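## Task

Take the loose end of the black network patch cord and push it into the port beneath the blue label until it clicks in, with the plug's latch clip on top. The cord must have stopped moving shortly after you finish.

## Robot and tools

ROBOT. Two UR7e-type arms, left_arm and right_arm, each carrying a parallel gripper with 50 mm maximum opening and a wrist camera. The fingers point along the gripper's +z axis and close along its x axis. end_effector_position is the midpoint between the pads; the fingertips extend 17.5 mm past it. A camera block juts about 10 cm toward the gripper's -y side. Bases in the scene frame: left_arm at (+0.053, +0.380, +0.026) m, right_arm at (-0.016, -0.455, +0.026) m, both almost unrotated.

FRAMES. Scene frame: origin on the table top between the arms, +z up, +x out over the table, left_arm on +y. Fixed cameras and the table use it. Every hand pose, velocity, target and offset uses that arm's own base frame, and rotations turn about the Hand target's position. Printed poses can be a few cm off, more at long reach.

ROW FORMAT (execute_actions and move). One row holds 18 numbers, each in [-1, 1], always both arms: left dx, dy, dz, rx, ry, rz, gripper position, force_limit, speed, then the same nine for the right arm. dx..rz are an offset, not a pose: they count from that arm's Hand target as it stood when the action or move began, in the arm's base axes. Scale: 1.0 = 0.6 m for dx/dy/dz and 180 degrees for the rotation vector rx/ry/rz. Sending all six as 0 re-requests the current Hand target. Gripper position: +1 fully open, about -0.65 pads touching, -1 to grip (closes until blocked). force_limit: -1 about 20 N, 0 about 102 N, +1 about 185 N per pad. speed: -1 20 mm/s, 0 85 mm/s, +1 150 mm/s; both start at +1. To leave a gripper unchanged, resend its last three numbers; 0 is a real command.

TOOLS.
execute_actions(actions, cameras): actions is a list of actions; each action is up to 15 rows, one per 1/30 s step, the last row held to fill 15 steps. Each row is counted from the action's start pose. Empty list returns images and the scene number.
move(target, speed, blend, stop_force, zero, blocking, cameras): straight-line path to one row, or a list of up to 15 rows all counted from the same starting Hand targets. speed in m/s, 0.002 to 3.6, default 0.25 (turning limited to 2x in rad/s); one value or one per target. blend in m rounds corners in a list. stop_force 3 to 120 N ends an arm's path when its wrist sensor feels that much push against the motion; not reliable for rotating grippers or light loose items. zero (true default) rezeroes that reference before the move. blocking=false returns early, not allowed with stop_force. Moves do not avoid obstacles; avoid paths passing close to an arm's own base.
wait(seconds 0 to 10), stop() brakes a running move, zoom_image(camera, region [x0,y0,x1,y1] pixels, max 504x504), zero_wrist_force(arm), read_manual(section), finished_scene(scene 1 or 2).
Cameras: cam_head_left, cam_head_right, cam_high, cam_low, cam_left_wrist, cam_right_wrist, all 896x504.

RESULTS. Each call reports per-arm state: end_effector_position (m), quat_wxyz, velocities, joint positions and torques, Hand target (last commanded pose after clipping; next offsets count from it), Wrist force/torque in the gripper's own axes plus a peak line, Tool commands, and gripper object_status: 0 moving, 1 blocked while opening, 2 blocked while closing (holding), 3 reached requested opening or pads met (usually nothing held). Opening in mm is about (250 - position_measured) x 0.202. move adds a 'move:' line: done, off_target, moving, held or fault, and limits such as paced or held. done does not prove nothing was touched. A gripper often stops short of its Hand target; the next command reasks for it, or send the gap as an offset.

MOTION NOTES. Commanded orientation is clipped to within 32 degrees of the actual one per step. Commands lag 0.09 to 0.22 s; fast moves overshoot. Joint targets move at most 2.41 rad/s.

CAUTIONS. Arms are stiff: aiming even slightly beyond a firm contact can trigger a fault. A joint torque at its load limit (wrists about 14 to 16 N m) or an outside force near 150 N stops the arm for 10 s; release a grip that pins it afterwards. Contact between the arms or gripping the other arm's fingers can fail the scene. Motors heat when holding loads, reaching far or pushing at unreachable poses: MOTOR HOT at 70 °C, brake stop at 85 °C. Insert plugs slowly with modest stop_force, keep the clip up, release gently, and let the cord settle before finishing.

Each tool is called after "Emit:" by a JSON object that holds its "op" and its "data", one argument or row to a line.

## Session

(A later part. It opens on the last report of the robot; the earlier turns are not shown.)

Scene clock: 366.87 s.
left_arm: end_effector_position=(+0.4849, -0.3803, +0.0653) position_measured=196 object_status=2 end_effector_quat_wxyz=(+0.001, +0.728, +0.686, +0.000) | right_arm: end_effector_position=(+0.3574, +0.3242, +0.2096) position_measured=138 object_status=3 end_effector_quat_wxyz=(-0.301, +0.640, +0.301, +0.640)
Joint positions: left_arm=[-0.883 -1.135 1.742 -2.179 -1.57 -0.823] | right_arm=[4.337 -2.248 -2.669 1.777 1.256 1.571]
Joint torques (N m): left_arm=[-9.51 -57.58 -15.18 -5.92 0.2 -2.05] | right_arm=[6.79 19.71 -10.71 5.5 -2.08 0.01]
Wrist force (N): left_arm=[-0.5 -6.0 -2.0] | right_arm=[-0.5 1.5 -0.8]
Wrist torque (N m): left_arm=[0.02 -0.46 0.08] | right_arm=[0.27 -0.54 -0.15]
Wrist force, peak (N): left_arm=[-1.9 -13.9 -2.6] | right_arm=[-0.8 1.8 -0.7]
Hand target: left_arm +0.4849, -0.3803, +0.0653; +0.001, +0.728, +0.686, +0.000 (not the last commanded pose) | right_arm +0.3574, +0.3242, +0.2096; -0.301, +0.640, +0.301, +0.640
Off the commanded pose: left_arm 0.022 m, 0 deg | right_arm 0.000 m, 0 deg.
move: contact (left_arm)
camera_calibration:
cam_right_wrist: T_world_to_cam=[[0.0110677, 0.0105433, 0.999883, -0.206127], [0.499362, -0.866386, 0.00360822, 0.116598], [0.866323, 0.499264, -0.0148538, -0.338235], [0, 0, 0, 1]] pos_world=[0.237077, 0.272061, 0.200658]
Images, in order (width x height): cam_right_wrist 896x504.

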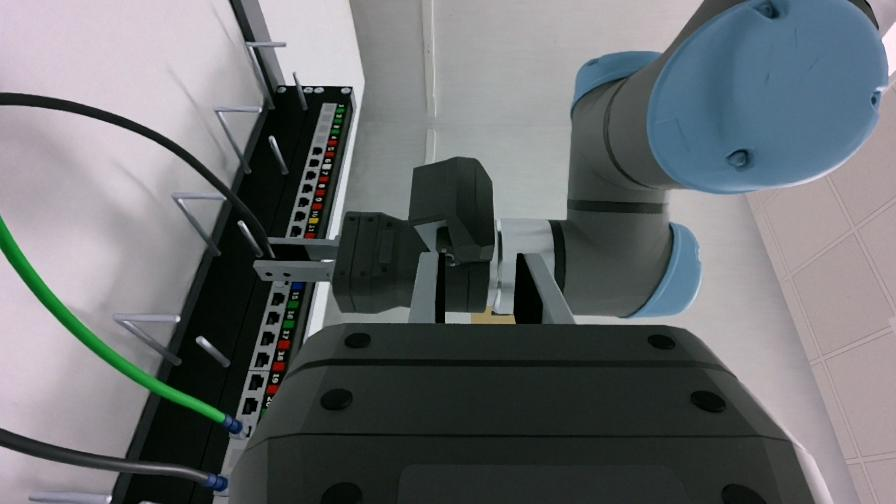

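Emit:
{"op": "move", "data": {
  "target": [
    [-0.003,-0.0006,-0.0009,0,0,0,-1,-0.2,-0.5,0,0,0,0,0,0,0.1,-0.5,-0.5]
  ],
  "speed": 0.02
}}

Emit:
{"op": "move", "data": {
  "target": [0.0399,-0.0024,0,0,0,0,-1,-0.2,-0.5,0,0,0,0,0,0,0.1,-0.5,-0.5],
  "speed": 0.012,
  "stop_force": 12
}}

Emit:
{"op": "move", "data": {
  "target": [
    [-0.003,0.0003,0.0016,0,0,0,-1,-0.2,-0.5,0,0,0,0,0,0,0.1,-0.5,-0.5]
  ],
  "speed": 0.02
}}

Emit:
{"op": "move", "data": {
  "target": [0.0399,-0.0024,0,0,0,0,-1,-0.2,-0.5,0,0,0,0,0,0,0.1,-0.5,-0.5],
  "speed": 0.012,
  "stop_force": 12,
  "cameras": ["cam_right_wrist","cam_low"]
}}

Emit:
{"op": "zoom_image", "data": {
  "camera": "cam_right_wrist",
  "region": [265, 270, 305, 302]
}}

Scene clock: 374.80 s.
left_arm: end_effector_position=(+0.4832, -0.3806, +0.0648) position_measured=196 object_status=2 end_effector_quat_wxyz=(+0.001, +0.728, +0.686, +0.000) | right_arm: end_effector_position=(+0.3574, +0.3242, +0.2096) position_measured=138 object_status=3 end_effector_quat_wxyz=(-0.301, +0.640, +0.301, +0.640)
Joint positions: left_arm=[-0.886 -1.137 1.746 -2.182 -1.57 -0.826] | right_arm=[4.337 -2.248 -2.669 1.777 1.256 1.571]
Joint torques (N m): left_arm=[-11.77 -58.09 -15.34 -5.57 0.39 -1.99] | right_arm=[7.15 19.32 -10.66 5.35 -2.08 0.07]
Wrist force (N): left_arm=[2.3 0.7 -1.4] | right_arm=[-0.4 1.6 -0.7]
Wrist torque (N m): left_arm=[0.20 -0.46 0.02] | right_arm=[0.27 -0.54 -0.15]
Wrist force, peak (N): left_arm=[-0.6 -6.2 -2.3] | right_arm=[-0.7 1.7 -1.1]
Hand target: left_arm +0.4831, -0.3806, +0.0647; +0.001, +0.728, +0.686, +0.000 | right_arm +0.3574, +0.3242, +0.2096; -0.301, +0.640, +0.301, +0.640
Off the commanded pose: left_arm 0.000 m, 0 deg | right_arm 0.000 m, 0 deg.
move: done

Scene clock: 376.20 s.
left_arm: end_effector_position=(+0.4850, -0.3808, +0.0648) position_measured=196 object_status=2 end_effector_quat_wxyz=(+0.001, +0.728, +0.686, +0.000) | right_arm: end_effector_position=(+0.3574, +0.3242, +0.2096) position_measured=138 object_status=3 end_effector_quat_wxyz=(-0.301, +0.640, +0.301, +0.640)
Joint positions: left_arm=[-0.884 -1.134 1.741 -2.18 -1.57 -0.824] | right_arm=[4.337 -2.248 -2.669 1.777 1.256 1.571]
Joint torques (N m): left_arm=[-7.87 -57.4 -15.01 -7 1.22 -2.04] | right_arm=[6.78 19.47 -10.65 5.45 -1.95 0.03]
Wrist force (N): left_arm=[0.6 -11.2 -3.8] | right_arm=[-0.7 1.6 -1.0]
Wrist torque (N m): left_arm=[-0.13 -0.50 0.04] | right_arm=[0.28 -0.50 -0.15]
Wrist force, peak (N): left_arm=[0.0 -20.7 -5.3] | right_arm=[-0.6 1.8 -1.0]
Hand target: left_arm +0.4850, -0.3808, +0.0648; +0.001, +0.728, +0.686, +0.000 (not the last commanded pose) | right_arm +0.3574, +0.3242, +0.2096; -0.301, +0.640, +0.301, +0.640
Off the commanded pose: left_arm 0.022 m, 0 deg | right_arm 0.000 m, 0 deg.
move: contact (left_arm)

Scene clock: 376.90 s.
left_arm: end_effector_position=(+0.4833, -0.3807, +0.0657) position_measured=196 object_status=2 end_effector_quat_wxyz=(+0.001, +0.728, +0.686, +0.000) | right_arm: end_effector_position=(+0.3574, +0.3242, +0.2096) position_measured=138 object_status=3 end_effector_quat_wxyz=(-0.301, +0.640, +0.301, +0.640)
Joint positions: left_arm=[-0.886 -1.138 1.745 -2.179 -1.57 -0.826] | right_arm=[4.337 -2.248 -2.669 1.777 1.256 1.571]
Joint torques (N m): left_arm=[-12.34 -59.46 -13.22 -0.32 1.28 -2.03] | right_arm=[6.49 19.66 -10.31 5.33 -2.01 0.08]
Wrist force (N): left_arm=[2.1 0.8 -1.5] | right_arm=[-0.7 1.8 -0.7]
Wrist torque (N m): left_arm=[0.22 -0.44 0.01] | right_arm=[0.31 -0.50 -0.15]
Wrist force, peak (N): left_arm=[0.0 -11.0 -3.9] | right_arm=[-0.8 1.7 -0.9]
Hand target: left_arm +0.4832, -0.3807, +0.0658; +0.001, +0.728, +0.686, +0.000 | right_arm +0.3574, +0.3242, +0.2096; -0.301, +0.640, +0.301, +0.640
Off the commanded pose: left_arm 0.000 m, 0 deg | right_arm 0.000 m, 0 deg.
move: done

Scene clock: 378.27 s.
left_arm: end_effector_position=(+0.4853, -0.3808, +0.0659) position_measured=196 object_status=2 end_effector_quat_wxyz=(+0.001, +0.728, +0.686, +0.000) | right_arm: end_effector_position=(+0.3574, +0.3242, +0.2096) position_measured=138 object_status=3 end_effector_quat_wxyz=(-0.301, +0.640, +0.301, +0.640)
Joint positions: left_arm=[-0.883 -1.135 1.74 -2.178 -1.57 -0.823] | right_arm=[4.337 -2.248 -2.669 1.777 1.256 1.571]
Joint torques (N m): left_arm=[-8.89 -58.06 -15.46 -6.92 1.8 -2.1] | right_arm=[6.57 19.56 -10.75 5.28 -1.97 0.12]
Wrist force (N): left_arm=[0.7 -9.1 -2.5] | right_arm=[-0.6 1.6 -0.8]
Wrist torque (N m): left_arm=[0.02 -0.40 0.03] | right_arm=[0.28 -0.52 -0.15]
Wrist force, peak (N): left_arm=[0.9 -18.8 -3.8] | right_arm=[-0.6 1.9 -0.8]
Hand target: left_arm +0.4853, -0.3808, +0.0659; +0.001, +0.728, +0.686, +0.000 (not the last commanded pose) | right_arm +0.3574, +0.3242, +0.2096; -0.301, +0.640, +0.301, +0.640
Off the commanded pose: left_arm 0.022 m, 0 deg | right_arm 0.000 m, 0 deg.
move: contact (left_arm)
camera_calibration:
cam_right_wrist: T_world_to_cam=[[0.0110677, 0.0105433, 0.999883, -0.206127], [0.499362, -0.866386, 0.00360822, 0.116598], [0.866323, 0.499264, -0.0148538, -0.338235], [0, 0, 0, 1]] pos_world=[0.237077, 0.272061, 0.200658]
Images, in order (width x height): cam_low 896x504, cam_right_wrist 896x504.

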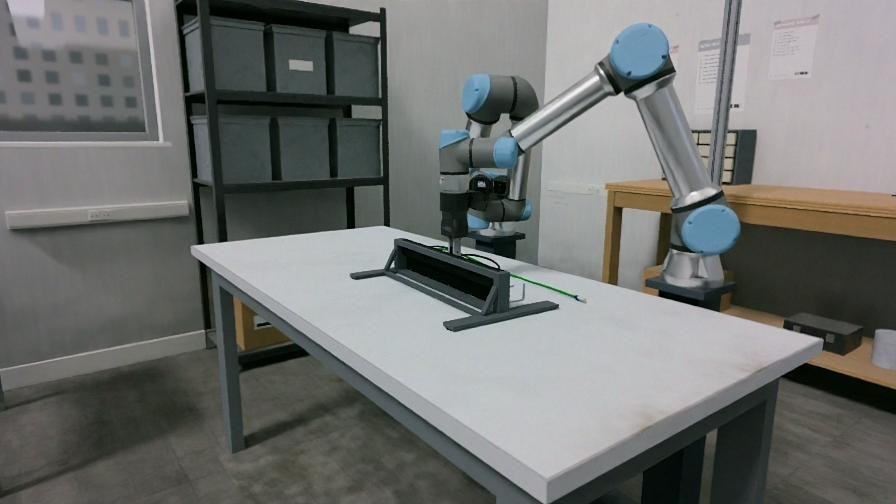

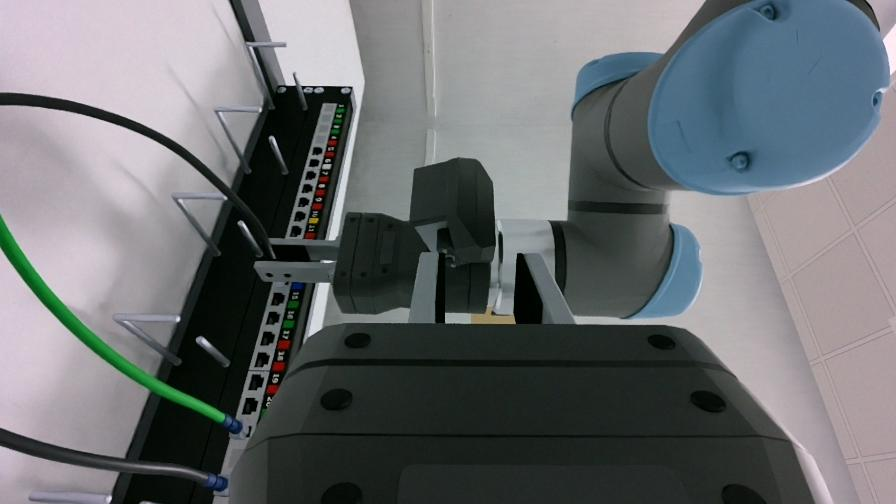

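Scaled by 12.600 from the camera's 896x504 image, which has a finer 1280x720 frame.

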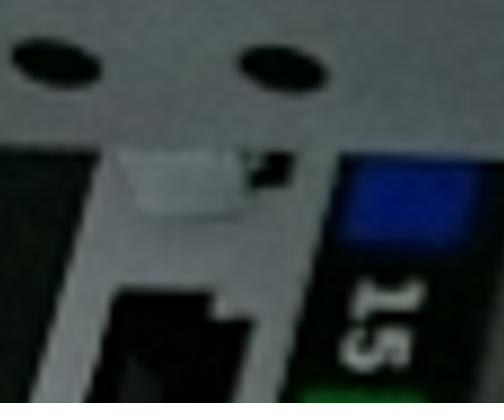

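Emit:
{"op": "move", "data": {
  "target": [
    [-0.003,0.0005,0.0009,0,0,0,-1,-0.2,-0.5,0,0,0,0,0,0,0.1,-0.5,-0.5]
  ],
  "speed": 0.02
}}

Emit:
{"op": "move", "data": {
  "target": [0.0399,-0.0024,0,0,0,0,-1,-0.2,-0.5,0,0,0,0,0,0,0.1,-0.5,-0.5],
  "speed": 0.012,
  "stop_force": 12
}}

Emit:
{"op": "move", "data": {
  "target": [
    [-0.003,0.0003,0.0009,0,0,0,-1,-0.2,-0.5,0,0,0,0,0,0,0.1,-0.5,-0.5]
  ],
  "speed": 0.02
}}

Emit:
{"op": "move", "data": {
  "target": [0.0399,-0.0024,0,0,0,0,-1,-0.2,-0.5,0,0,0,0,0,0,0.1,-0.5,-0.5],
  "speed": 0.012,
  "stop_force": 12,
  "cameras": ["cam_right_wrist"]
}}

Emit:
{"op": "zoom_image", "data": {
  "camera": "cam_right_wrist",
  "region": [265, 270, 305, 302]
}}

Scene clock: 384.93 s.
left_arm: end_effector_position=(+0.4836, -0.3806, +0.0664) position_measured=196 object_status=2 end_effector_quat_wxyz=(+0.001, +0.728, +0.686, +0.000) | right_arm: end_effector_position=(+0.3574, +0.3242, +0.2096) position_measured=138 object_status=3 end_effector_quat_wxyz=(-0.301, +0.640, +0.301, +0.640)
Joint positions: left_arm=[-0.885 -1.139 1.744 -2.178 -1.57 -0.825] | right_arm=[4.337 -2.248 -2.669 1.777 1.256 1.571]
Joint torques (N m): left_arm=[-11.69 -59.64 -14.79 -5.64 1.72 -2.11] | right_arm=[6.27 19.45 -10.63 5.27 -1.98 0.13]
Wrist force (N): left_arm=[2.3 0.7 -1.5] | right_arm=[-0.5 1.6 -0.9]
Wrist torque (N m): left_arm=[0.20 -0.47 0.02] | right_arm=[0.29 -0.54 -0.14]
Wrist force, peak (N): left_arm=[1.0 -9.7 -2.7] | right_arm=[-0.8 1.8 -0.9]
Hand target: left_arm +0.4835, -0.3805, +0.0664; +0.001, +0.728, +0.686, +0.000 | right_arm +0.3574, +0.3242, +0.2096; -0.301, +0.640, +0.301, +0.640
Off the commanded pose: left_arm 0.000 m, 0 deg | right_arm 0.000 m, 0 deg.
move: done

Scene clock: 386.27 s.
left_arm: end_effector_position=(+0.4848, -0.3808, +0.0665) position_measured=196 object_status=2 end_effector_quat_wxyz=(+0.001, +0.728, +0.686, +0.000) | right_arm: end_effector_position=(+0.3574, +0.3242, +0.2096) position_measured=138 object_status=3 end_effector_quat_wxyz=(-0.301, +0.640, +0.301, +0.640)
Joint positions: left_arm=[-0.884 -1.137 1.741 -2.177 -1.57 -0.824] | right_arm=[4.337 -2.248 -2.669 1.777 1.256 1.571]
Joint torques (N m): left_arm=[-8.79 -58.39 -16.48 -7.8 1.79 -2.19] | right_arm=[6.07 19.51 -10.59 5.29 -1.96 0.17]
Wrist force (N): left_arm=[2.6 -10.2 -1.7] | right_arm=[-0.6 1.6 -0.8]
Wrist torque (N m): left_arm=[-0.05 -0.46 0.05] | right_arm=[0.29 -0.52 -0.15]
Wrist force, peak (N): left_arm=[1.8 -18.1 -1.5] | right_arm=[-0.6 1.7 -1.0]
Hand target: left_arm +0.4848, -0.3808, +0.0665; +0.001, +0.728, +0.686, +0.000 (not the last commanded pose) | right_arm +0.3574, +0.3242, +0.2096; -0.301, +0.640, +0.301, +0.640
Off the commanded pose: left_arm 0.023 m, 0 deg | right_arm 0.000 m, 0 deg.
move: contact (left_arm)

Scene clock: 386.97 s.
left_arm: end_effector_position=(+0.4831, -0.3806, +0.0670) position_measured=196 object_status=2 end_effector_quat_wxyz=(+0.001, +0.728, +0.686, +0.000) | right_arm: end_effector_position=(+0.3574, +0.3242, +0.2096) position_measured=138 object_status=3 end_effector_quat_wxyz=(-0.301, +0.640, +0.301, +0.640)
Joint positions: left_arm=[-0.886 -1.14 1.745 -2.177 -1.57 -0.826] | right_arm=[4.337 -2.248 -2.669 1.777 1.256 1.571]
Joint torques (N m): left_arm=[-12.93 -58.4 -14.47 -5.62 1.88 -2.12] | right_arm=[6.37 19.4 -10.66 5.29 -2.01 0.2]
Wrist force (N): left_arm=[2.4 0.9 -1.5] | right_arm=[-0.6 1.7 -0.9]
Wrist torque (N m): left_arm=[0.24 -0.48 0.01] | right_arm=[0.31 -0.51 -0.15]
Wrist force, peak (N): left_arm=[2.5 -10.6 -1.6] | right_arm=[-0.6 1.9 -1.0]
Hand target: left_arm +0.4830, -0.3806, +0.0671; +0.001, +0.728, +0.686, +0.000 | right_arm +0.3574, +0.3242, +0.2096; -0.301, +0.640, +0.301, +0.640
Off the commanded pose: left_arm 0.000 m, 0 deg | right_arm 0.000 m, 0 deg.
move: done

Scene clock: 388.33 s.
left_arm: end_effector_position=(+0.4848, -0.3808, +0.0671) position_measured=196 object_status=2 end_effector_quat_wxyz=(+0.001, +0.728, +0.685, +0.000) | right_arm: end_effector_position=(+0.3574, +0.3242, +0.2096) position_measured=138 object_status=3 end_effector_quat_wxyz=(-0.301, +0.640, +0.301, +0.640)
Joint positions: left_arm=[-0.884 -1.138 1.74 -2.176 -1.57 -0.824] | right_arm=[4.337 -2.248 -2.669 1.777 1.256 1.571]
Joint torques (N m): left_arm=[-9.36 -58.4 -17.24 -7.21 2 -2.06] | right_arm=[6.7 19.3 -10.75 5.21 -1.98 0.23]
Wrist force (N): left_arm=[2.2 -9.4 -2.0] | right_arm=[-0.5 1.8 -0.7]
Wrist torque (N m): left_arm=[-0.06 -0.53 0.07] | right_arm=[0.32 -0.54 -0.15]
Wrist force, peak (N): left_arm=[0.8 -17.6 -1.6] | right_arm=[-0.5 1.9 -1.0]
Hand target: left_arm +0.4848, -0.3808, +0.0671; +0.001, +0.728, +0.685, +0.000 (not the last commanded pose) | right_arm +0.3574, +0.3242, +0.2096; -0.301, +0.640, +0.301, +0.640
Off the commanded pose: left_arm 0.022 m, 0 deg | right_arm 0.000 m, 0 deg.
move: contact (left_arm)
camera_calibration:
cam_right_wrist: T_world_to_cam=[[0.0110677, 0.0105433, 0.999883, -0.206127], [0.499362, -0.866386, 0.00360822, 0.116598], [0.866323, 0.499264, -0.0148538, -0.338235], [0, 0, 0, 1]] pos_world=[0.237077, 0.272061, 0.200658]
Images, in order (width x height): cam_right_wrist 896x504.

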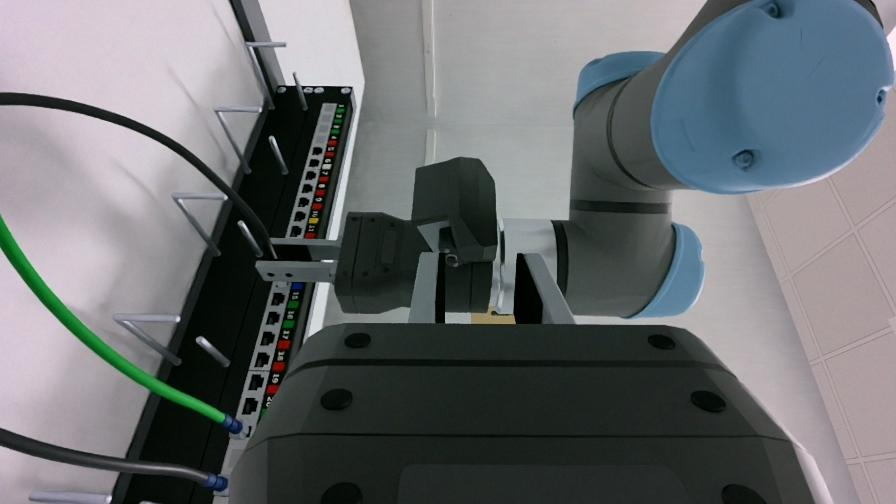

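Scaled by 12.600 from the camera's 896x504 image, which has a finer 1280x720 frame.

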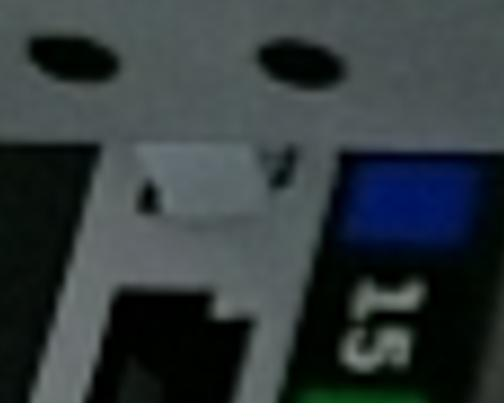

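Emit:
{"op": "move", "data": {
  "target": [-0.0033,-0.001,-0.0033,0,0,0,-1,-0.2,-0.5,0,0,0,0,0,0,0.1,-0.5,-0.5],
  "speed": 0.02
}}

Emit:
{"op": "move", "data": {
  "target": [
    [0.0043,-0.0003,0,0,0,0,-1,-0.2,-0.5,0,0,0,0,0,0,0.1,-0.5,-0.5],
    [0.0043,0.002,0,0,0,0,-1,-0.2,-0.5,0,0,0,0,0,0,0.1,-0.5,-0.5],
    [0.0045,0.002,0.0005,0,0,0,-1,-0.2,-0.5,0,0,0,0,0,0,0.1,-0.5,-0.5],
    [0.0045,-0.0003,0.0005,0,0,0,-1,-0.2,-0.5,0,0,0,0,0,0,0.1,-0.5,-0.5],
    [0.0047,-0.0003,0.001,0,0,0,-1,-0.2,-0.5,0,0,0,0,0,0,0.1,-0.5,-0.5],
    [0.0047,0.002,0.001,0,0,0,-1,-0.2,-0.5,0,0,0,0,0,0,0.1,-0.5,-0.5],
    [0.0048,0.002,0.0015,0,0,0,-1,-0.2,-0.5,0,0,0,0,0,0,0.1,-0.5,-0.5],
    [0.0048,-0.0003,0.0015,0,0,0,-1,-0.2,-0.5,0,0,0,0,0,0,0.1,-0.5,-0.5]
  ],
  "speed": 0.003,
  "stop_force": 30,
  "cameras": ["cam_right_wrist"]
}}

Emit:
{"op": "zoom_image", "data": {
  "camera": "cam_right_wrist",
  "region": [265, 270, 305, 302]
}}

Scene clock: 404.27 s.
left_arm: end_effector_position=(+0.4829, -0.3814, +0.0654) position_measured=196 object_status=2 end_effector_quat_wxyz=(+0.001, +0.728, +0.685, +0.000) | right_arm: end_effector_position=(+0.3574, +0.3242, +0.2096) position_measured=138 object_status=3 end_effector_quat_wxyz=(-0.301, +0.640, +0.301, +0.640)
Joint positions: left_arm=[-0.887 -1.138 1.746 -2.181 -1.57 -0.827] | right_arm=[4.337 -2.248 -2.669 1.777 1.256 1.571]
Joint torques (N m): left_arm=[-11.98 -34.24 -12.87 -5.71 2.03 -2.14] | right_arm=[7.31 19.41 -10.93 5.27 -1.98 0.28]
Wrist force (N): left_arm=[2.6 0.4 -1.5] | right_arm=[-0.6 1.7 -0.8]
Wrist torque (N m): left_arm=[0.16 -0.51 0.02] | right_arm=[0.29 -0.52 -0.15]
Wrist force, peak (N): left_arm=[1.7 -9.9 -2.1] | right_arm=[-0.7 1.8 -1.1]
Hand target: left_arm +0.4828, -0.3814, +0.0652; +0.001, +0.728, +0.685, +0.000 | right_arm +0.3574, +0.3242, +0.2096; -0.301, +0.640, +0.301, +0.640
Off the commanded pose: left_arm 0.000 m, 0 deg | right_arm 0.000 m, 0 deg.
move: done

Scene clock: 408.13 s.
left_arm: end_effector_position=(+0.4856, -0.3816, +0.0661) position_measured=196 object_status=2 end_effector_quat_wxyz=(+0.001, +0.728, +0.685, +0.000) | right_arm: end_effector_position=(+0.3574, +0.3242, +0.2096) position_measured=138 object_status=3 end_effector_quat_wxyz=(-0.301, +0.640, +0.301, +0.640)
Joint positions: left_arm=[-0.884 -1.134 1.738 -2.177 -1.57 -0.823] | right_arm=[4.337 -2.248 -2.669 1.777 1.256 1.571]
Joint torques (N m): left_arm=[-9.69 -32.42 -34.22 -2.72 3.75 -2.08] | right_arm=[6.76 19.96 -10.53 5.07 -1.9 0.37]
Wrist force (N): left_arm=[6.4 -18.3 -1.8] | right_arm=[-0.5 1.6 -0.8]
Wrist torque (N m): left_arm=[-0.14 -0.38 -0.17] | right_arm=[0.29 -0.53 -0.15]
Wrist force, peak (N): left_arm=[0.9 -20.8 -2.1] | right_arm=[-0.7 1.9 -1.0]
Hand target: left_arm +0.4857, -0.3816, +0.0661; +0.001, +0.728, +0.685, +0.000 | right_arm +0.3574, +0.3242, +0.2096; -0.301, +0.640, +0.301, +0.640
Off the commanded pose: left_arm 0.000 m, 0 deg | right_arm 0.000 m, 0 deg.
move: done
camera_calibration:
cam_right_wrist: T_world_to_cam=[[0.0110677, 0.0105433, 0.999883, -0.206127], [0.499362, -0.866386, 0.00360822, 0.116598], [0.866323, 0.499264, -0.0148538, -0.338235], [0, 0, 0, 1]] pos_world=[0.237077, 0.272061, 0.200658]
Images, in order (width x height): cam_right_wrist 896x504.

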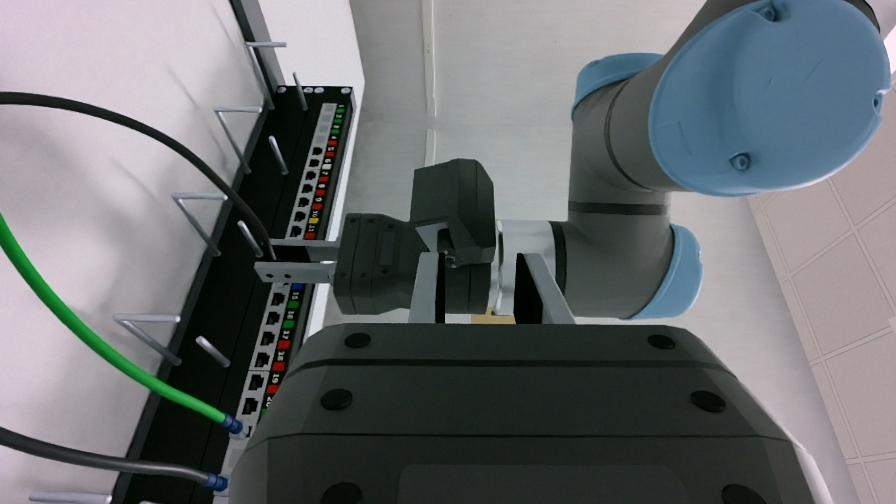

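Scaled by 12.600 from the camera's 896x504 image, which has a finer 1280x720 frame.

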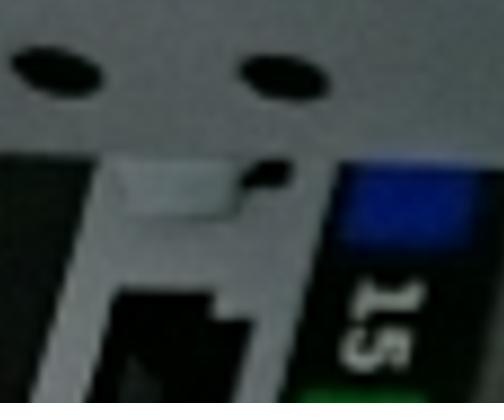

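Emit:
{"op": "move", "data": {
  "target": [0,0.0008,-0.0008,0,0,0,-1,-0.2,-0.5,0,0,0,0,0,0,0.1,-0.5,-0.5],
  "speed": 0.003
}}

Emit:
{"op": "move", "data": {
  "target": [0.0399,-0.0024,0,0,0,0,-1,-0.2,-0.5,0,0,0,0,0,0,0.1,-0.5,-0.5],
  "speed": 0.008,
  "stop_force": 20,
  "cameras": ["cam_right_wrist"]
}}

Emit:
{"op": "zoom_image", "data": {
  "camera": "cam_right_wrist",
  "region": [265, 270, 305, 302]
}}

Scene clock: 414.03 s.
left_arm: end_effector_position=(+0.4856, -0.3812, +0.0656) position_measured=196 object_status=2 end_effector_quat_wxyz=(+0.001, +0.728, +0.685, +0.000) | right_arm: end_effector_position=(+0.3574, +0.3242, +0.2096) position_measured=138 object_status=3 end_effector_quat_wxyz=(-0.301, +0.640, +0.301, +0.640)
Joint positions: left_arm=[-0.883 -1.134 1.739 -2.178 -1.57 -0.823] | right_arm=[4.337 -2.248 -2.669 1.777 1.256 1.571]
Joint torques (N m): left_arm=[17.82 -31.55 -18.77 -8.99 5.08 2.37] | right_arm=[6.6 19.62 -10.45 5.07 -1.92 0.33]
Wrist force (N): left_arm=[0.8 -19.8 -2.8] | right_arm=[-0.7 1.2 -0.8]
Wrist torque (N m): left_arm=[-0.21 -0.41 -0.01] | right_arm=[0.23 -0.51 -0.15]
Wrist force, peak (N): left_arm=[0.8 -19.8 -2.8] | right_arm=[-0.5 2.0 -0.9]
Hand target: left_arm +0.4857, -0.3811, +0.0656; +0.001, +0.728, +0.685, +0.000 | right_arm +0.3574, +0.3242, +0.2096; -0.301, +0.640, +0.301, +0.640
Off the commanded pose: left_arm 0.000 m, 0 deg | right_arm 0.000 m, 0 deg.
move: done

Scene clock: 417.97 s.
left_arm: end_effector_position=(+0.5096, -0.3825, +0.0656) position_measured=196 object_status=2 end_effector_quat_wxyz=(+0.001, +0.728, +0.685, +0.000) | right_arm: end_effector_position=(+0.3574, +0.3242, +0.2096) position_measured=138 object_status=3 end_effector_quat_wxyz=(-0.301, +0.640, +0.301, +0.640)
Joint positions: left_arm=[-0.855 -1.094 1.676 -2.155 -1.571 -0.794] | right_arm=[4.337 -2.248 -2.669 1.777 1.256 1.571]
Joint torques (N m): left_arm=[18.09 -33.8 -33.39 -2.03 0.34 2.85] | right_arm=[6.44 19.71 -10.47 5.07 -1.77 0.44]
Wrist force (N): left_arm=[2.0 -19.0 -3.0] | right_arm=[-0.5 1.4 -0.8]
Wrist torque (N m): left_arm=[-0.19 -0.40 -0.04] | right_arm=[0.26 -0.54 -0.15]
Wrist force, peak (N): left_arm=[0.8 -21.6 -3.8] | right_arm=[-0.8 1.9 -0.9]
Hand target: left_arm +0.5096, -0.3825, +0.0656; +0.001, +0.728, +0.685, +0.000 | right_arm +0.3574, +0.3242, +0.2096; -0.301, +0.640, +0.301, +0.640
Off the commanded pose: left_arm 0.000 m, 0 deg | right_arm 0.000 m, 0 deg.
move: done
camera_calibration:
cam_right_wrist: T_world_to_cam=[[0.0110677, 0.0105433, 0.999883, -0.206127], [0.499362, -0.866386, 0.00360822, 0.116598], [0.866323, 0.499264, -0.0148538, -0.338235], [0, 0, 0, 1]] pos_world=[0.237077, 0.272061, 0.200658]
Images, in order (width x height): cam_right_wrist 896x504.

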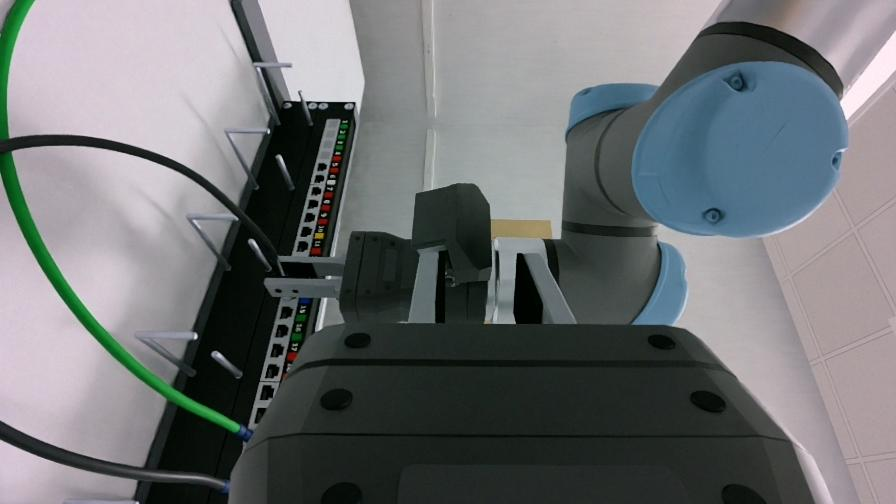

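Scaled by 12.600 from the camera's 896x504 image, which has a finer 1280x720 frame.

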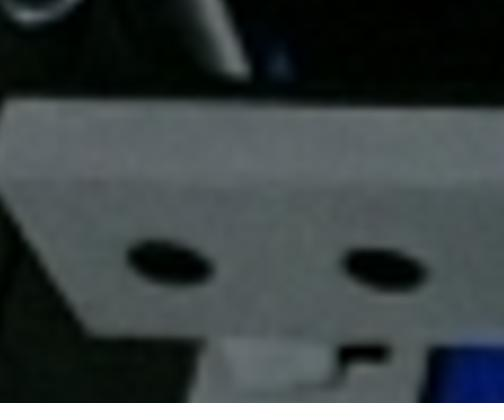

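Emit:
{"op": "move", "data": {
  "target": [-0.005,0.0003,0,0,0,0,-1,-0.2,-0.5,0,0,0,0,0,0,0.1,-0.5,-0.5],
  "speed": 0.01,
  "cameras": ["cam_right_wrist"]
}}

Emit:
{"op": "zoom_image", "data": {
  "camera": "cam_right_wrist",
  "region": [272, 290, 312, 322]
}}

Emit:
{"op": "zoom_image", "data": {
  "camera": "cam_right_wrist",
  "region": [230, 240, 350, 340]
}}

Scene clock: 423.50 s.
left_arm: end_effector_position=(+0.5067, -0.3823, +0.0656) position_measured=196 object_status=2 end_effector_quat_wxyz=(+0.001, +0.728, +0.685, +0.000) | right_arm: end_effector_position=(+0.3574, +0.3242, +0.2096) position_measured=138 object_status=3 end_effector_quat_wxyz=(-0.301, +0.640, +0.301, +0.640)
Joint positions: left_arm=[-0.858 -1.099 1.684 -2.158 -1.571 -0.798] | right_arm=[4.337 -2.248 -2.669 1.777 1.256 1.571]
Joint torques (N m): left_arm=[-12.33 -60.42 -13.38 -5.6 0.51 -2.2] | right_arm=[6.49 19.25 -9.81 5.06 -1.86 0.47]
Wrist force (N): left_arm=[1.9 0.6 -1.5] | right_arm=[-0.4 1.6 -0.8]
Wrist torque (N m): left_arm=[0.19 -0.40 0.03] | right_arm=[0.28 -0.54 -0.15]
Wrist force, peak (N): left_arm=[2.2 -19.3 -3.5] | right_arm=[-0.6 1.8 -0.9]
Hand target: left_arm +0.5066, -0.3823, +0.0656; +0.001, +0.728, +0.685, +0.000 | right_arm +0.3574, +0.3242, +0.2096; -0.301, +0.640, +0.301, +0.640
Off the commanded pose: left_arm 0.000 m, 0 deg | right_arm 0.000 m, 0 deg.
move: done
camera_calibration:
cam_right_wrist: T_world_to_cam=[[0.0110677, 0.0105433, 0.999883, -0.206127], [0.499362, -0.866386, 0.00360822, 0.116598], [0.866323, 0.499264, -0.0148538, -0.338235], [0, 0, 0, 1]] pos_world=[0.237077, 0.272061, 0.200658]
Images, in order (width x height): cam_right_wrist 896x504.

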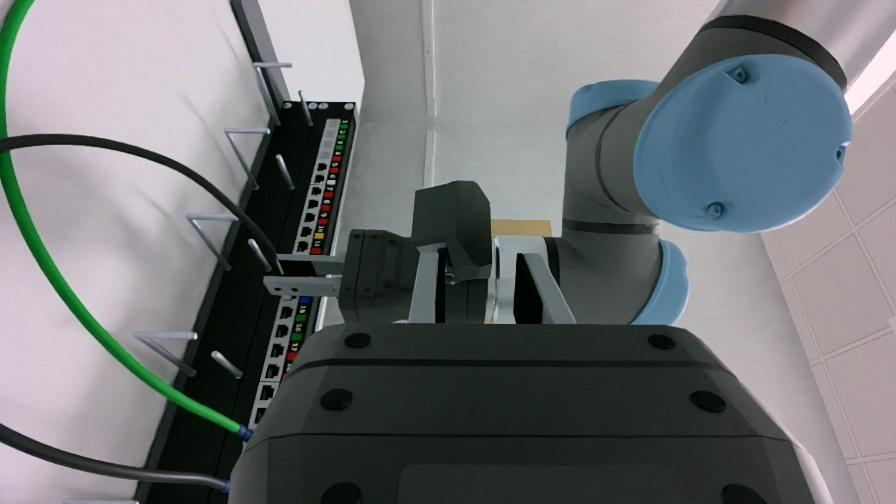

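Scaled by 12.600 from the camera's 896x504 image, which has a finer 1280x720 frame.

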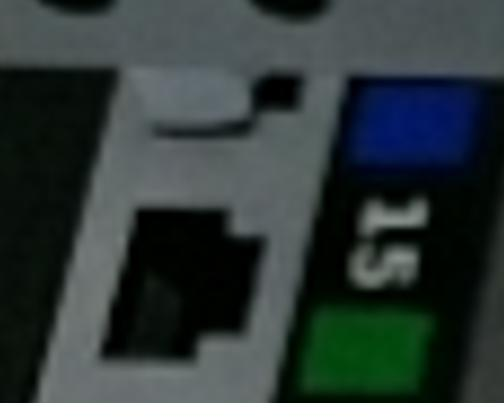

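Scaled by 4.200 from the camera's 896x504 image, which has a finer 1280x720 frame.

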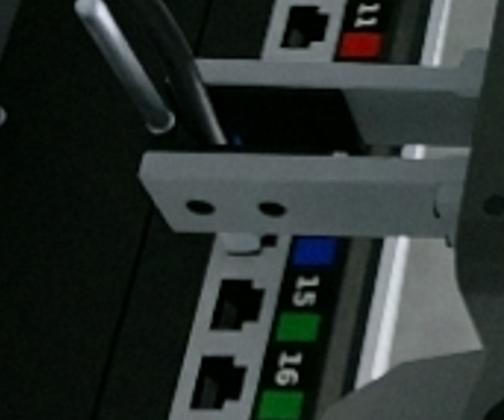

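Emit:
{"op": "move", "data": {
  "target": [0,0.001,-0.0007,0,0,0,-1,-0.2,-0.5,0,0,0,0,0,0,0.1,-0.5,-0.5],
  "speed": 0.01
}}

Emit:
{"op": "move", "data": {
  "target": [0.0299,-0.0018,0,0,0,0,-1,-0.2,-0.5,0,0,0,0,0,0,0.1,-0.5,-0.5],
  "speed": 0.008,
  "stop_force": 8,
  "cameras": ["cam_right_wrist"]
}}

Emit:
{"op": "zoom_image", "data": {
  "camera": "cam_right_wrist",
  "region": [272, 290, 312, 322]
}}

Scene clock: 430.23 s.
left_arm: end_effector_position=(+0.5066, -0.3818, +0.0652) position_measured=196 object_status=2 end_effector_quat_wxyz=(+0.001, +0.728, +0.685, +0.000) | right_arm: end_effector_position=(+0.3574, +0.3242, +0.2096) position_measured=138 object_status=3 end_effector_quat_wxyz=(-0.301, +0.640, +0.301, +0.640)
Joint positions: left_arm=[-0.858 -1.099 1.685 -2.16 -1.571 -0.797] | right_arm=[4.337 -2.248 -2.669 1.777 1.256 1.571]
Joint torques (N m): left_arm=[13.91 -59.78 -14.4 -5.57 2.07 2.19] | right_arm=[6.32 19.5 -10.65 5.07 -1.75 0.52]
Wrist force (N): left_arm=[2.4 0.5 -1.5] | right_arm=[-0.7 1.5 -0.8]
Wrist torque (N m): left_arm=[0.19 -0.46 0.03] | right_arm=[0.27 -0.49 -0.15]
Wrist force, peak (N): left_arm=[2.4 0.9 -1.7] | right_arm=[-0.7 2.0 -1.0]
Hand target: left_arm +0.5066, -0.3817, +0.0652; +0.001, +0.728, +0.685, +0.000 | right_arm +0.3574, +0.3242, +0.2096; -0.301, +0.640, +0.301, +0.640
Off the commanded pose: left_arm 0.000 m, 0 deg | right_arm 0.000 m, 0 deg.
move: done

Scene clock: 431.80 s.
left_arm: end_effector_position=(+0.5089, -0.3819, +0.0652) position_measured=196 object_status=2 end_effector_quat_wxyz=(+0.001, +0.728, +0.685, +0.000) | right_arm: end_effector_position=(+0.3574, +0.3242, +0.2096) position_measured=138 object_status=3 end_effector_quat_wxyz=(-0.301, +0.640, +0.301, +0.640)
Joint positions: left_arm=[-0.855 -1.095 1.679 -2.157 -1.571 -0.795] | right_arm=[4.337 -2.248 -2.669 1.777 1.256 1.571]
Joint torques (N m): left_arm=[-9.63 -59.62 -15.01 -6.31 1.82 -1.97] | right_arm=[6.58 19.24 -10.2 4.93 -1.86 0.52]
Wrist force (N): left_arm=[0.4 -6.7 -2.4] | right_arm=[-0.5 1.5 -0.8]
Wrist torque (N m): left_arm=[0.06 -0.41 0.05] | right_arm=[0.26 -0.53 -0.15]
Wrist force, peak (N): left_arm=[0.1 -12.4 -3.2] | right_arm=[-0.7 1.7 -1.0]
Hand target: left_arm +0.5089, -0.3819, +0.0652; +0.001, +0.728, +0.685, +0.000 (not the last commanded pose) | right_arm +0.3574, +0.3242, +0.2096; -0.301, +0.640, +0.301, +0.640
Off the commanded pose: left_arm 0.016 m, 0 deg | right_arm 0.000 m, 0 deg.
move: contact (left_arm)
camera_calibration:
cam_right_wrist: T_world_to_cam=[[0.0110677, 0.0105433, 0.999883, -0.206127], [0.499362, -0.866386, 0.00360822, 0.116598], [0.866323, 0.499264, -0.0148538, -0.338235], [0, 0, 0, 1]] pos_world=[0.237077, 0.272061, 0.200658]
Images, in order (width x height): cam_right_wrist 896x504.

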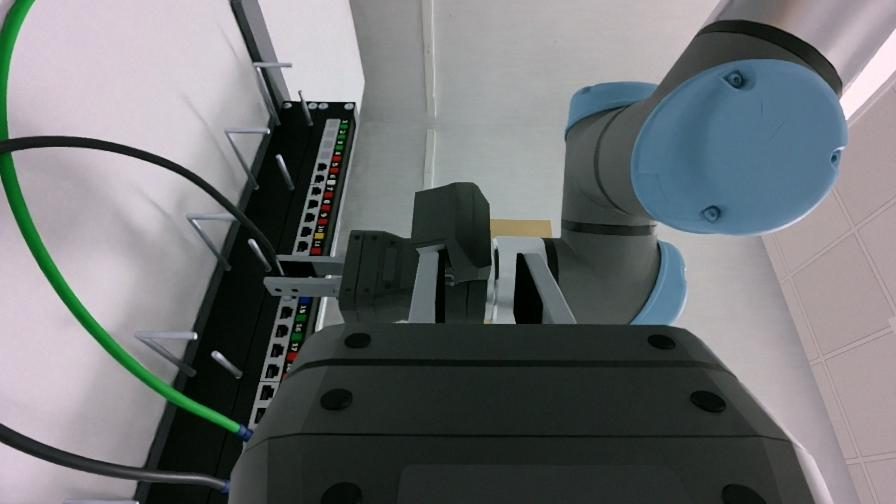

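Scaled by 12.600 from the camera's 896x504 image, which has a finer 1280x720 frame.

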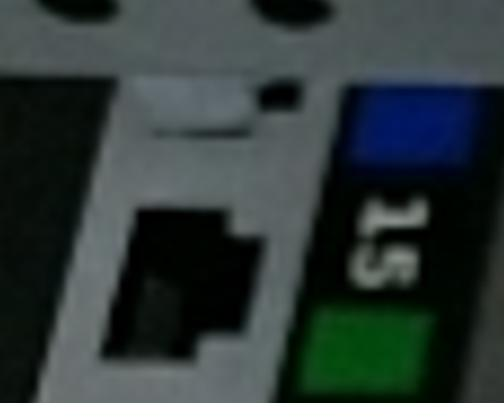

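Emit:
{"op": "move", "data": {
  "target": [-0.0025,-0.0003,0.0005,0,0,0,-1,-0.2,-0.5,0,0,0,0,0,0,0.1,-0.5,-0.5],
  "speed": 0.01
}}

Emit:
{"op": "move", "data": {
  "target": [0.0299,-0.0018,0,0,0,0,-1,-0.2,-0.5,0,0,0,0,0,0,0.1,-0.5,-0.5],
  "speed": 0.008,
  "stop_force": 8
}}

Emit:
{"op": "move", "data": {
  "target": [-0.0025,0,-0.001,0,0,0,-1,-0.2,-0.5,0,0,0,0,0,0,0.1,-0.5,-0.5],
  "speed": 0.01
}}

Emit:
{"op": "move", "data": {
  "target": [0.0299,-0.0018,0,0,0,0,-1,-0.2,-0.5,0,0,0,0,0,0,0.1,-0.5,-0.5],
  "speed": 0.008,
  "stop_force": 8,
  "cameras": ["cam_right_wrist"]
}}

Emit:
{"op": "zoom_image", "data": {
  "camera": "cam_right_wrist",
  "region": [272, 290, 312, 322]
}}

Scene clock: 441.23 s.
left_arm: end_effector_position=(+0.5075, -0.3821, +0.0655) position_measured=196 object_status=2 end_effector_quat_wxyz=(+0.001, +0.728, +0.685, +0.000) | right_arm: end_effector_position=(+0.3574, +0.3242, +0.2096) position_measured=138 object_status=3 end_effector_quat_wxyz=(-0.301, +0.640, +0.301, +0.640)
Joint positions: left_arm=[-0.857 -1.098 1.682 -2.158 -1.571 -0.796] | right_arm=[4.337 -2.248 -2.669 1.777 1.256 1.571]
Joint torques (N m): left_arm=[-12.38 -59.49 -15.08 -5.56 1.69 -2.06] | right_arm=[6.45 19.62 -10.9 4.88 -1.61 0.53]
Wrist force (N): left_arm=[1.9 0.9 -1.1] | right_arm=[-0.7 1.6 -0.8]
Wrist torque (N m): left_arm=[0.24 -0.39 0.02] | right_arm=[0.29 -0.51 -0.15]
Wrist force, peak (N): left_arm=[0.5 -7.2 -2.7] | right_arm=[-0.7 1.8 -1.0]
Hand target: left_arm +0.5074, -0.3821, +0.0655; +0.001, +0.728, +0.685, +0.000 | right_arm +0.3574, +0.3242, +0.2096; -0.301, +0.640, +0.301, +0.640
Off the commanded pose: left_arm 0.000 m, 0 deg | right_arm 0.000 m, 0 deg.
move: done

Scene clock: 442.70 s.
left_arm: end_effector_position=(+0.5091, -0.3822, +0.0656) position_measured=196 object_status=2 end_effector_quat_wxyz=(+0.001, +0.728, +0.685, +0.000) | right_arm: end_effector_position=(+0.3574, +0.3242, +0.2096) position_measured=138 object_status=3 end_effector_quat_wxyz=(-0.301, +0.640, +0.301, +0.640)
Joint positions: left_arm=[-0.855 -1.095 1.678 -2.156 -1.571 -0.795] | right_arm=[4.337 -2.248 -2.669 1.777 1.256 1.571]
Joint torques (N m): left_arm=[-8.24 -59.84 -14.81 -6.59 2.16 -1.99] | right_arm=[6.49 19.64 -10.8 4.8 -1.67 0.66]
Wrist force (N): left_arm=[0.8 -7.8 -3.1] | right_arm=[-0.5 1.6 -0.8]
Wrist torque (N m): left_arm=[-0.01 -0.39 0.04] | right_arm=[0.27 -0.54 -0.14]
Wrist force, peak (N): left_arm=[0.8 -13.9 -3.5] | right_arm=[-0.9 1.7 -1.0]
Hand target: left_arm +0.5091, -0.3822, +0.0656; +0.001, +0.728, +0.685, +0.000 (not the last commanded pose) | right_arm +0.3574, +0.3242, +0.2096; -0.301, +0.640, +0.301, +0.640
Off the commanded pose: left_arm 0.016 m, 0 deg | right_arm 0.000 m, 0 deg.
move: contact (left_arm)

Scene clock: 443.40 s.
left_arm: end_effector_position=(+0.5077, -0.3822, +0.0650) position_measured=196 object_status=2 end_effector_quat_wxyz=(+0.001, +0.728, +0.685, +0.000) | right_arm: end_effector_position=(+0.3574, +0.3242, +0.2096) position_measured=138 object_status=3 end_effector_quat_wxyz=(-0.301, +0.640, +0.301, +0.640)
Joint positions: left_arm=[-0.857 -1.096 1.682 -2.159 -1.571 -0.796] | right_arm=[4.337 -2.248 -2.669 1.777 1.256 1.571]
Joint torques (N m): left_arm=[-12.55 -60.62 -12.89 -5.72 2.17 -1.86] | right_arm=[6.27 19.88 -10.23 4.81 -1.7 0.72]
Wrist force (N): left_arm=[2.0 0.5 -1.6] | right_arm=[-0.4 1.5 -0.9]
Wrist torque (N m): left_arm=[0.17 -0.40 0.03] | right_arm=[0.26 -0.54 -0.15]
Wrist force, peak (N): left_arm=[1.0 -7.7 -3.2] | right_arm=[-0.7 1.7 -0.9]
Hand target: left_arm +0.5076, -0.3822, +0.0650; +0.001, +0.728, +0.685, +0.000 | right_arm +0.3574, +0.3242, +0.2096; -0.301, +0.640, +0.301, +0.640
Off the commanded pose: left_arm 0.000 m, 0 deg | right_arm 0.000 m, 0 deg.
move: done

Scene clock: 444.83 s.
left_arm: end_effector_position=(+0.5089, -0.3824, +0.0651) position_measured=196 object_status=2 end_effector_quat_wxyz=(+0.001, +0.728, +0.685, +0.000) | right_arm: end_effector_position=(+0.3574, +0.3242, +0.2096) position_measured=138 object_status=3 end_effector_quat_wxyz=(-0.301, +0.640, +0.301, +0.640)
Joint positions: left_arm=[-0.856 -1.095 1.679 -2.158 -1.571 -0.795] | right_arm=[4.337 -2.248 -2.669 1.777 1.256 1.571]
Joint torques (N m): left_arm=[-9.21 -58.74 -13.83 -6.37 1.87 -2] | right_arm=[6.55 19.17 -10.4 4.81 -1.66 0.67]
Wrist force (N): left_arm=[0.6 -7.4 -3.5] | right_arm=[-0.5 1.5 -0.7]
Wrist torque (N m): left_arm=[0.00 -0.42 0.05] | right_arm=[0.27 -0.53 -0.15]
Wrist force, peak (N): left_arm=[0.1 -13.3 -3.9] | right_arm=[-0.8 1.7 -1.0]
Hand target: left_arm +0.5089, -0.3824, +0.0651; +0.001, +0.728, +0.685, +0.000 (not the last commanded pose) | right_arm +0.3574, +0.3242, +0.2096; -0.301, +0.640, +0.301, +0.640
Off the commanded pose: left_arm 0.017 m, 0 deg | right_arm 0.000 m, 0 deg.
move: contact (left_arm)
camera_calibration:
cam_right_wrist: T_world_to_cam=[[0.0110677, 0.0105433, 0.999883, -0.206127], [0.499362, -0.866386, 0.00360822, 0.116598], [0.866323, 0.499264, -0.0148538, -0.338235], [0, 0, 0, 1]] pos_world=[0.237077, 0.272061, 0.200658]
Images, in order (width x height): cam_right_wrist 896x504.

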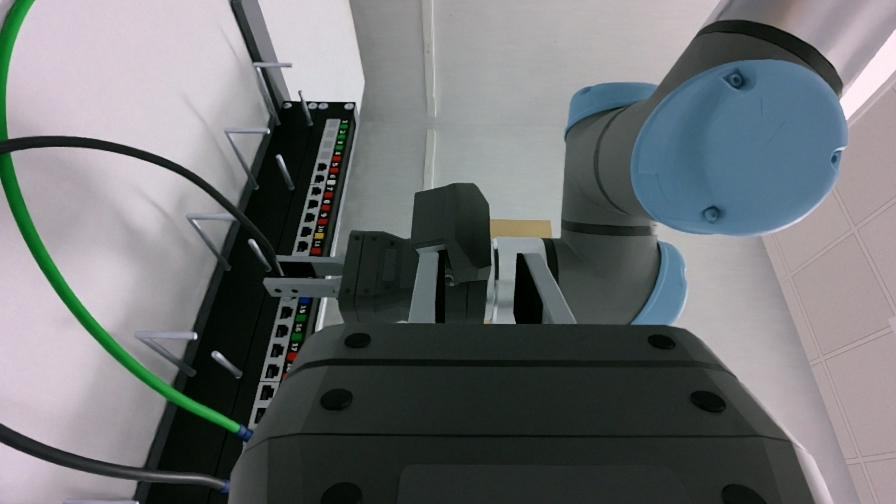

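Scaled by 12.600 from the camera's 896x504 image, which has a finer 1280x720 frame.

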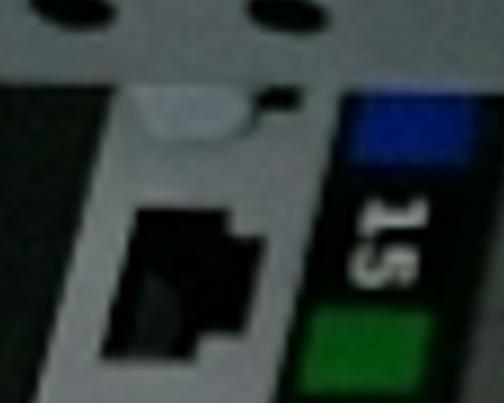

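Emit:
{"op": "move", "data": {
  "target": [
    [0.0003,0.0008,0,0,0,0,-1,-0.2,-0.5,0,0,0,0,0,0,0.1,-0.5,-0.5],
    [0.0006,0.0008,0.0022,0,0,0,-1,-0.2,-0.5,0,0,0,0,0,0,0.1,-0.5,-0.5]
  ],
  "speed": 0.002,
  "stop_force": 12
}}

Emit:
{"op": "move", "data": {
  "target": [0.0299,-0.0018,0,0,0,0,-1,-0.2,-0.5,0,0,0,0,0,0,0.1,-0.5,-0.5],
  "speed": 0.006,
  "stop_force": 5,
  "cameras": ["cam_right_wrist"]
}}

Emit:
{"op": "zoom_image", "data": {
  "camera": "cam_right_wrist",
  "region": [272, 290, 312, 322]
}}

Scene clock: 455.77 s.
left_arm: end_effector_position=(+0.5093, -0.3820, +0.0664) position_measured=196 object_status=2 end_effector_quat_wxyz=(+0.001, +0.728, +0.685, +0.000) | right_arm: end_effector_position=(+0.3574, +0.3242, +0.2096) position_measured=138 object_status=3 end_effector_quat_wxyz=(-0.301, +0.640, +0.301, +0.640)
Joint positions: left_arm=[-0.855 -1.096 1.677 -2.155 -1.571 -0.794] | right_arm=[4.337 -2.248 -2.669 1.777 1.256 1.571]
Joint torques (N m): left_arm=[15.37 -61.8 -29.92 -0.66 1.69 2.62] | right_arm=[6.5 20.06 -10.32 4.76 -1.57 0.76]
Wrist force (N): left_arm=[-0.7 -6.4 0.6] | right_arm=[-0.6 1.5 -0.8]
Wrist torque (N m): left_arm=[0.15 -0.41 0.08] | right_arm=[0.27 -0.51 -0.15]
Wrist force, peak (N): left_arm=[-1.3 -10.6 -3.2] | right_arm=[-0.6 1.8 -1.0]
Hand target: left_arm +0.5093, -0.3820, +0.0664; +0.001, +0.728, +0.685, +0.000 | right_arm +0.3574, +0.3242, +0.2096; -0.301, +0.640, +0.301, +0.640
Off the commanded pose: left_arm 0.000 m, 0 deg | right_arm 0.000 m, 0 deg.
move: done

Scene clock: 457.07 s.
left_arm: end_effector_position=(+0.5095, -0.3820, +0.0665) position_measured=196 object_status=2 end_effector_quat_wxyz=(+0.002, +0.728, +0.685, +0.000) | right_arm: end_effector_position=(+0.3574, +0.3242, +0.2096) position_measured=138 object_status=3 end_effector_quat_wxyz=(-0.301, +0.640, +0.301, +0.640)
Joint positions: left_arm=[-0.854 -1.096 1.677 -2.155 -1.571 -0.794] | right_arm=[4.337 -2.248 -2.669 1.777 1.256 1.571]
Joint torques (N m): left_arm=[-6.33 -57.16 -16.86 -7.48 1.66 -1.98] | right_arm=[6.13 19.34 -10.38 4.82 -1.51 0.75]
Wrist force (N): left_arm=[-1.0 -12.2 0.0] | right_arm=[-0.5 1.7 -0.8]
Wrist torque (N m): left_arm=[0.02 -0.48 0.09] | right_arm=[0.29 -0.54 -0.15]
Wrist force, peak (N): left_arm=[-0.8 -14.0 -0.4] | right_arm=[-0.5 1.9 -0.9]
Hand target: left_arm +0.5094, -0.3820, +0.0665; +0.002, +0.728, +0.685, +0.000 (not the last commanded pose) | right_arm +0.3574, +0.3242, +0.2096; -0.301, +0.640, +0.301, +0.640
Off the commanded pose: left_arm 0.018 m, 0 deg | right_arm 0.000 m, 0 deg.
move: contact (left_arm)
camera_calibration:
cam_right_wrist: T_world_to_cam=[[0.0110677, 0.0105433, 0.999883, -0.206127], [0.499362, -0.866386, 0.00360822, 0.116598], [0.866323, 0.499264, -0.0148538, -0.338235], [0, 0, 0, 1]] pos_world=[0.237077, 0.272061, 0.200658]
Images, in order (width x height): cam_right_wrist 896x504.

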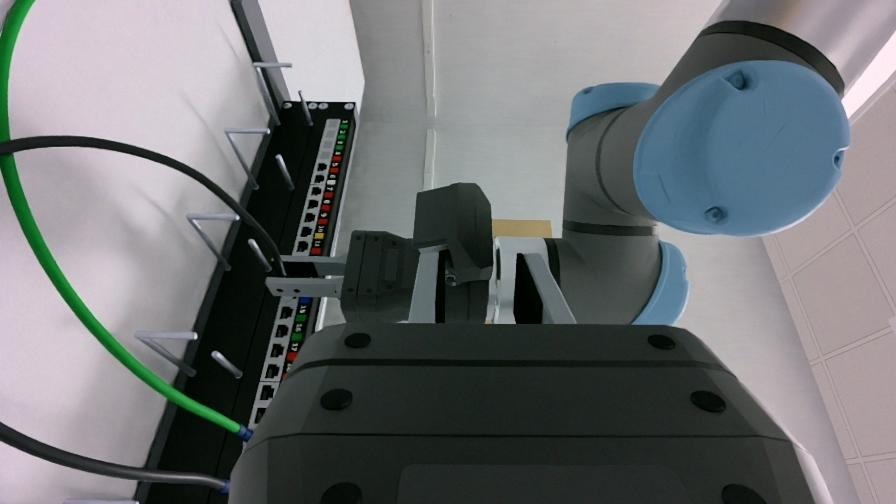

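Scaled by 12.600 from the camera's 896x504 image, which has a finer 1280x720 frame.

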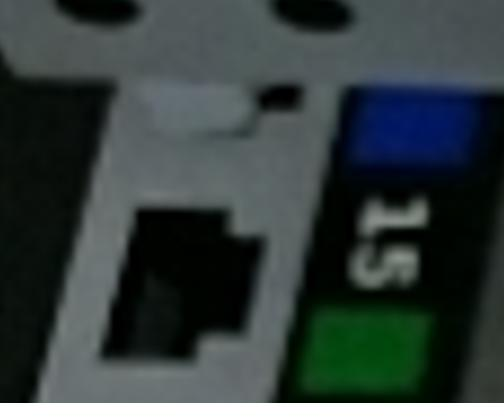

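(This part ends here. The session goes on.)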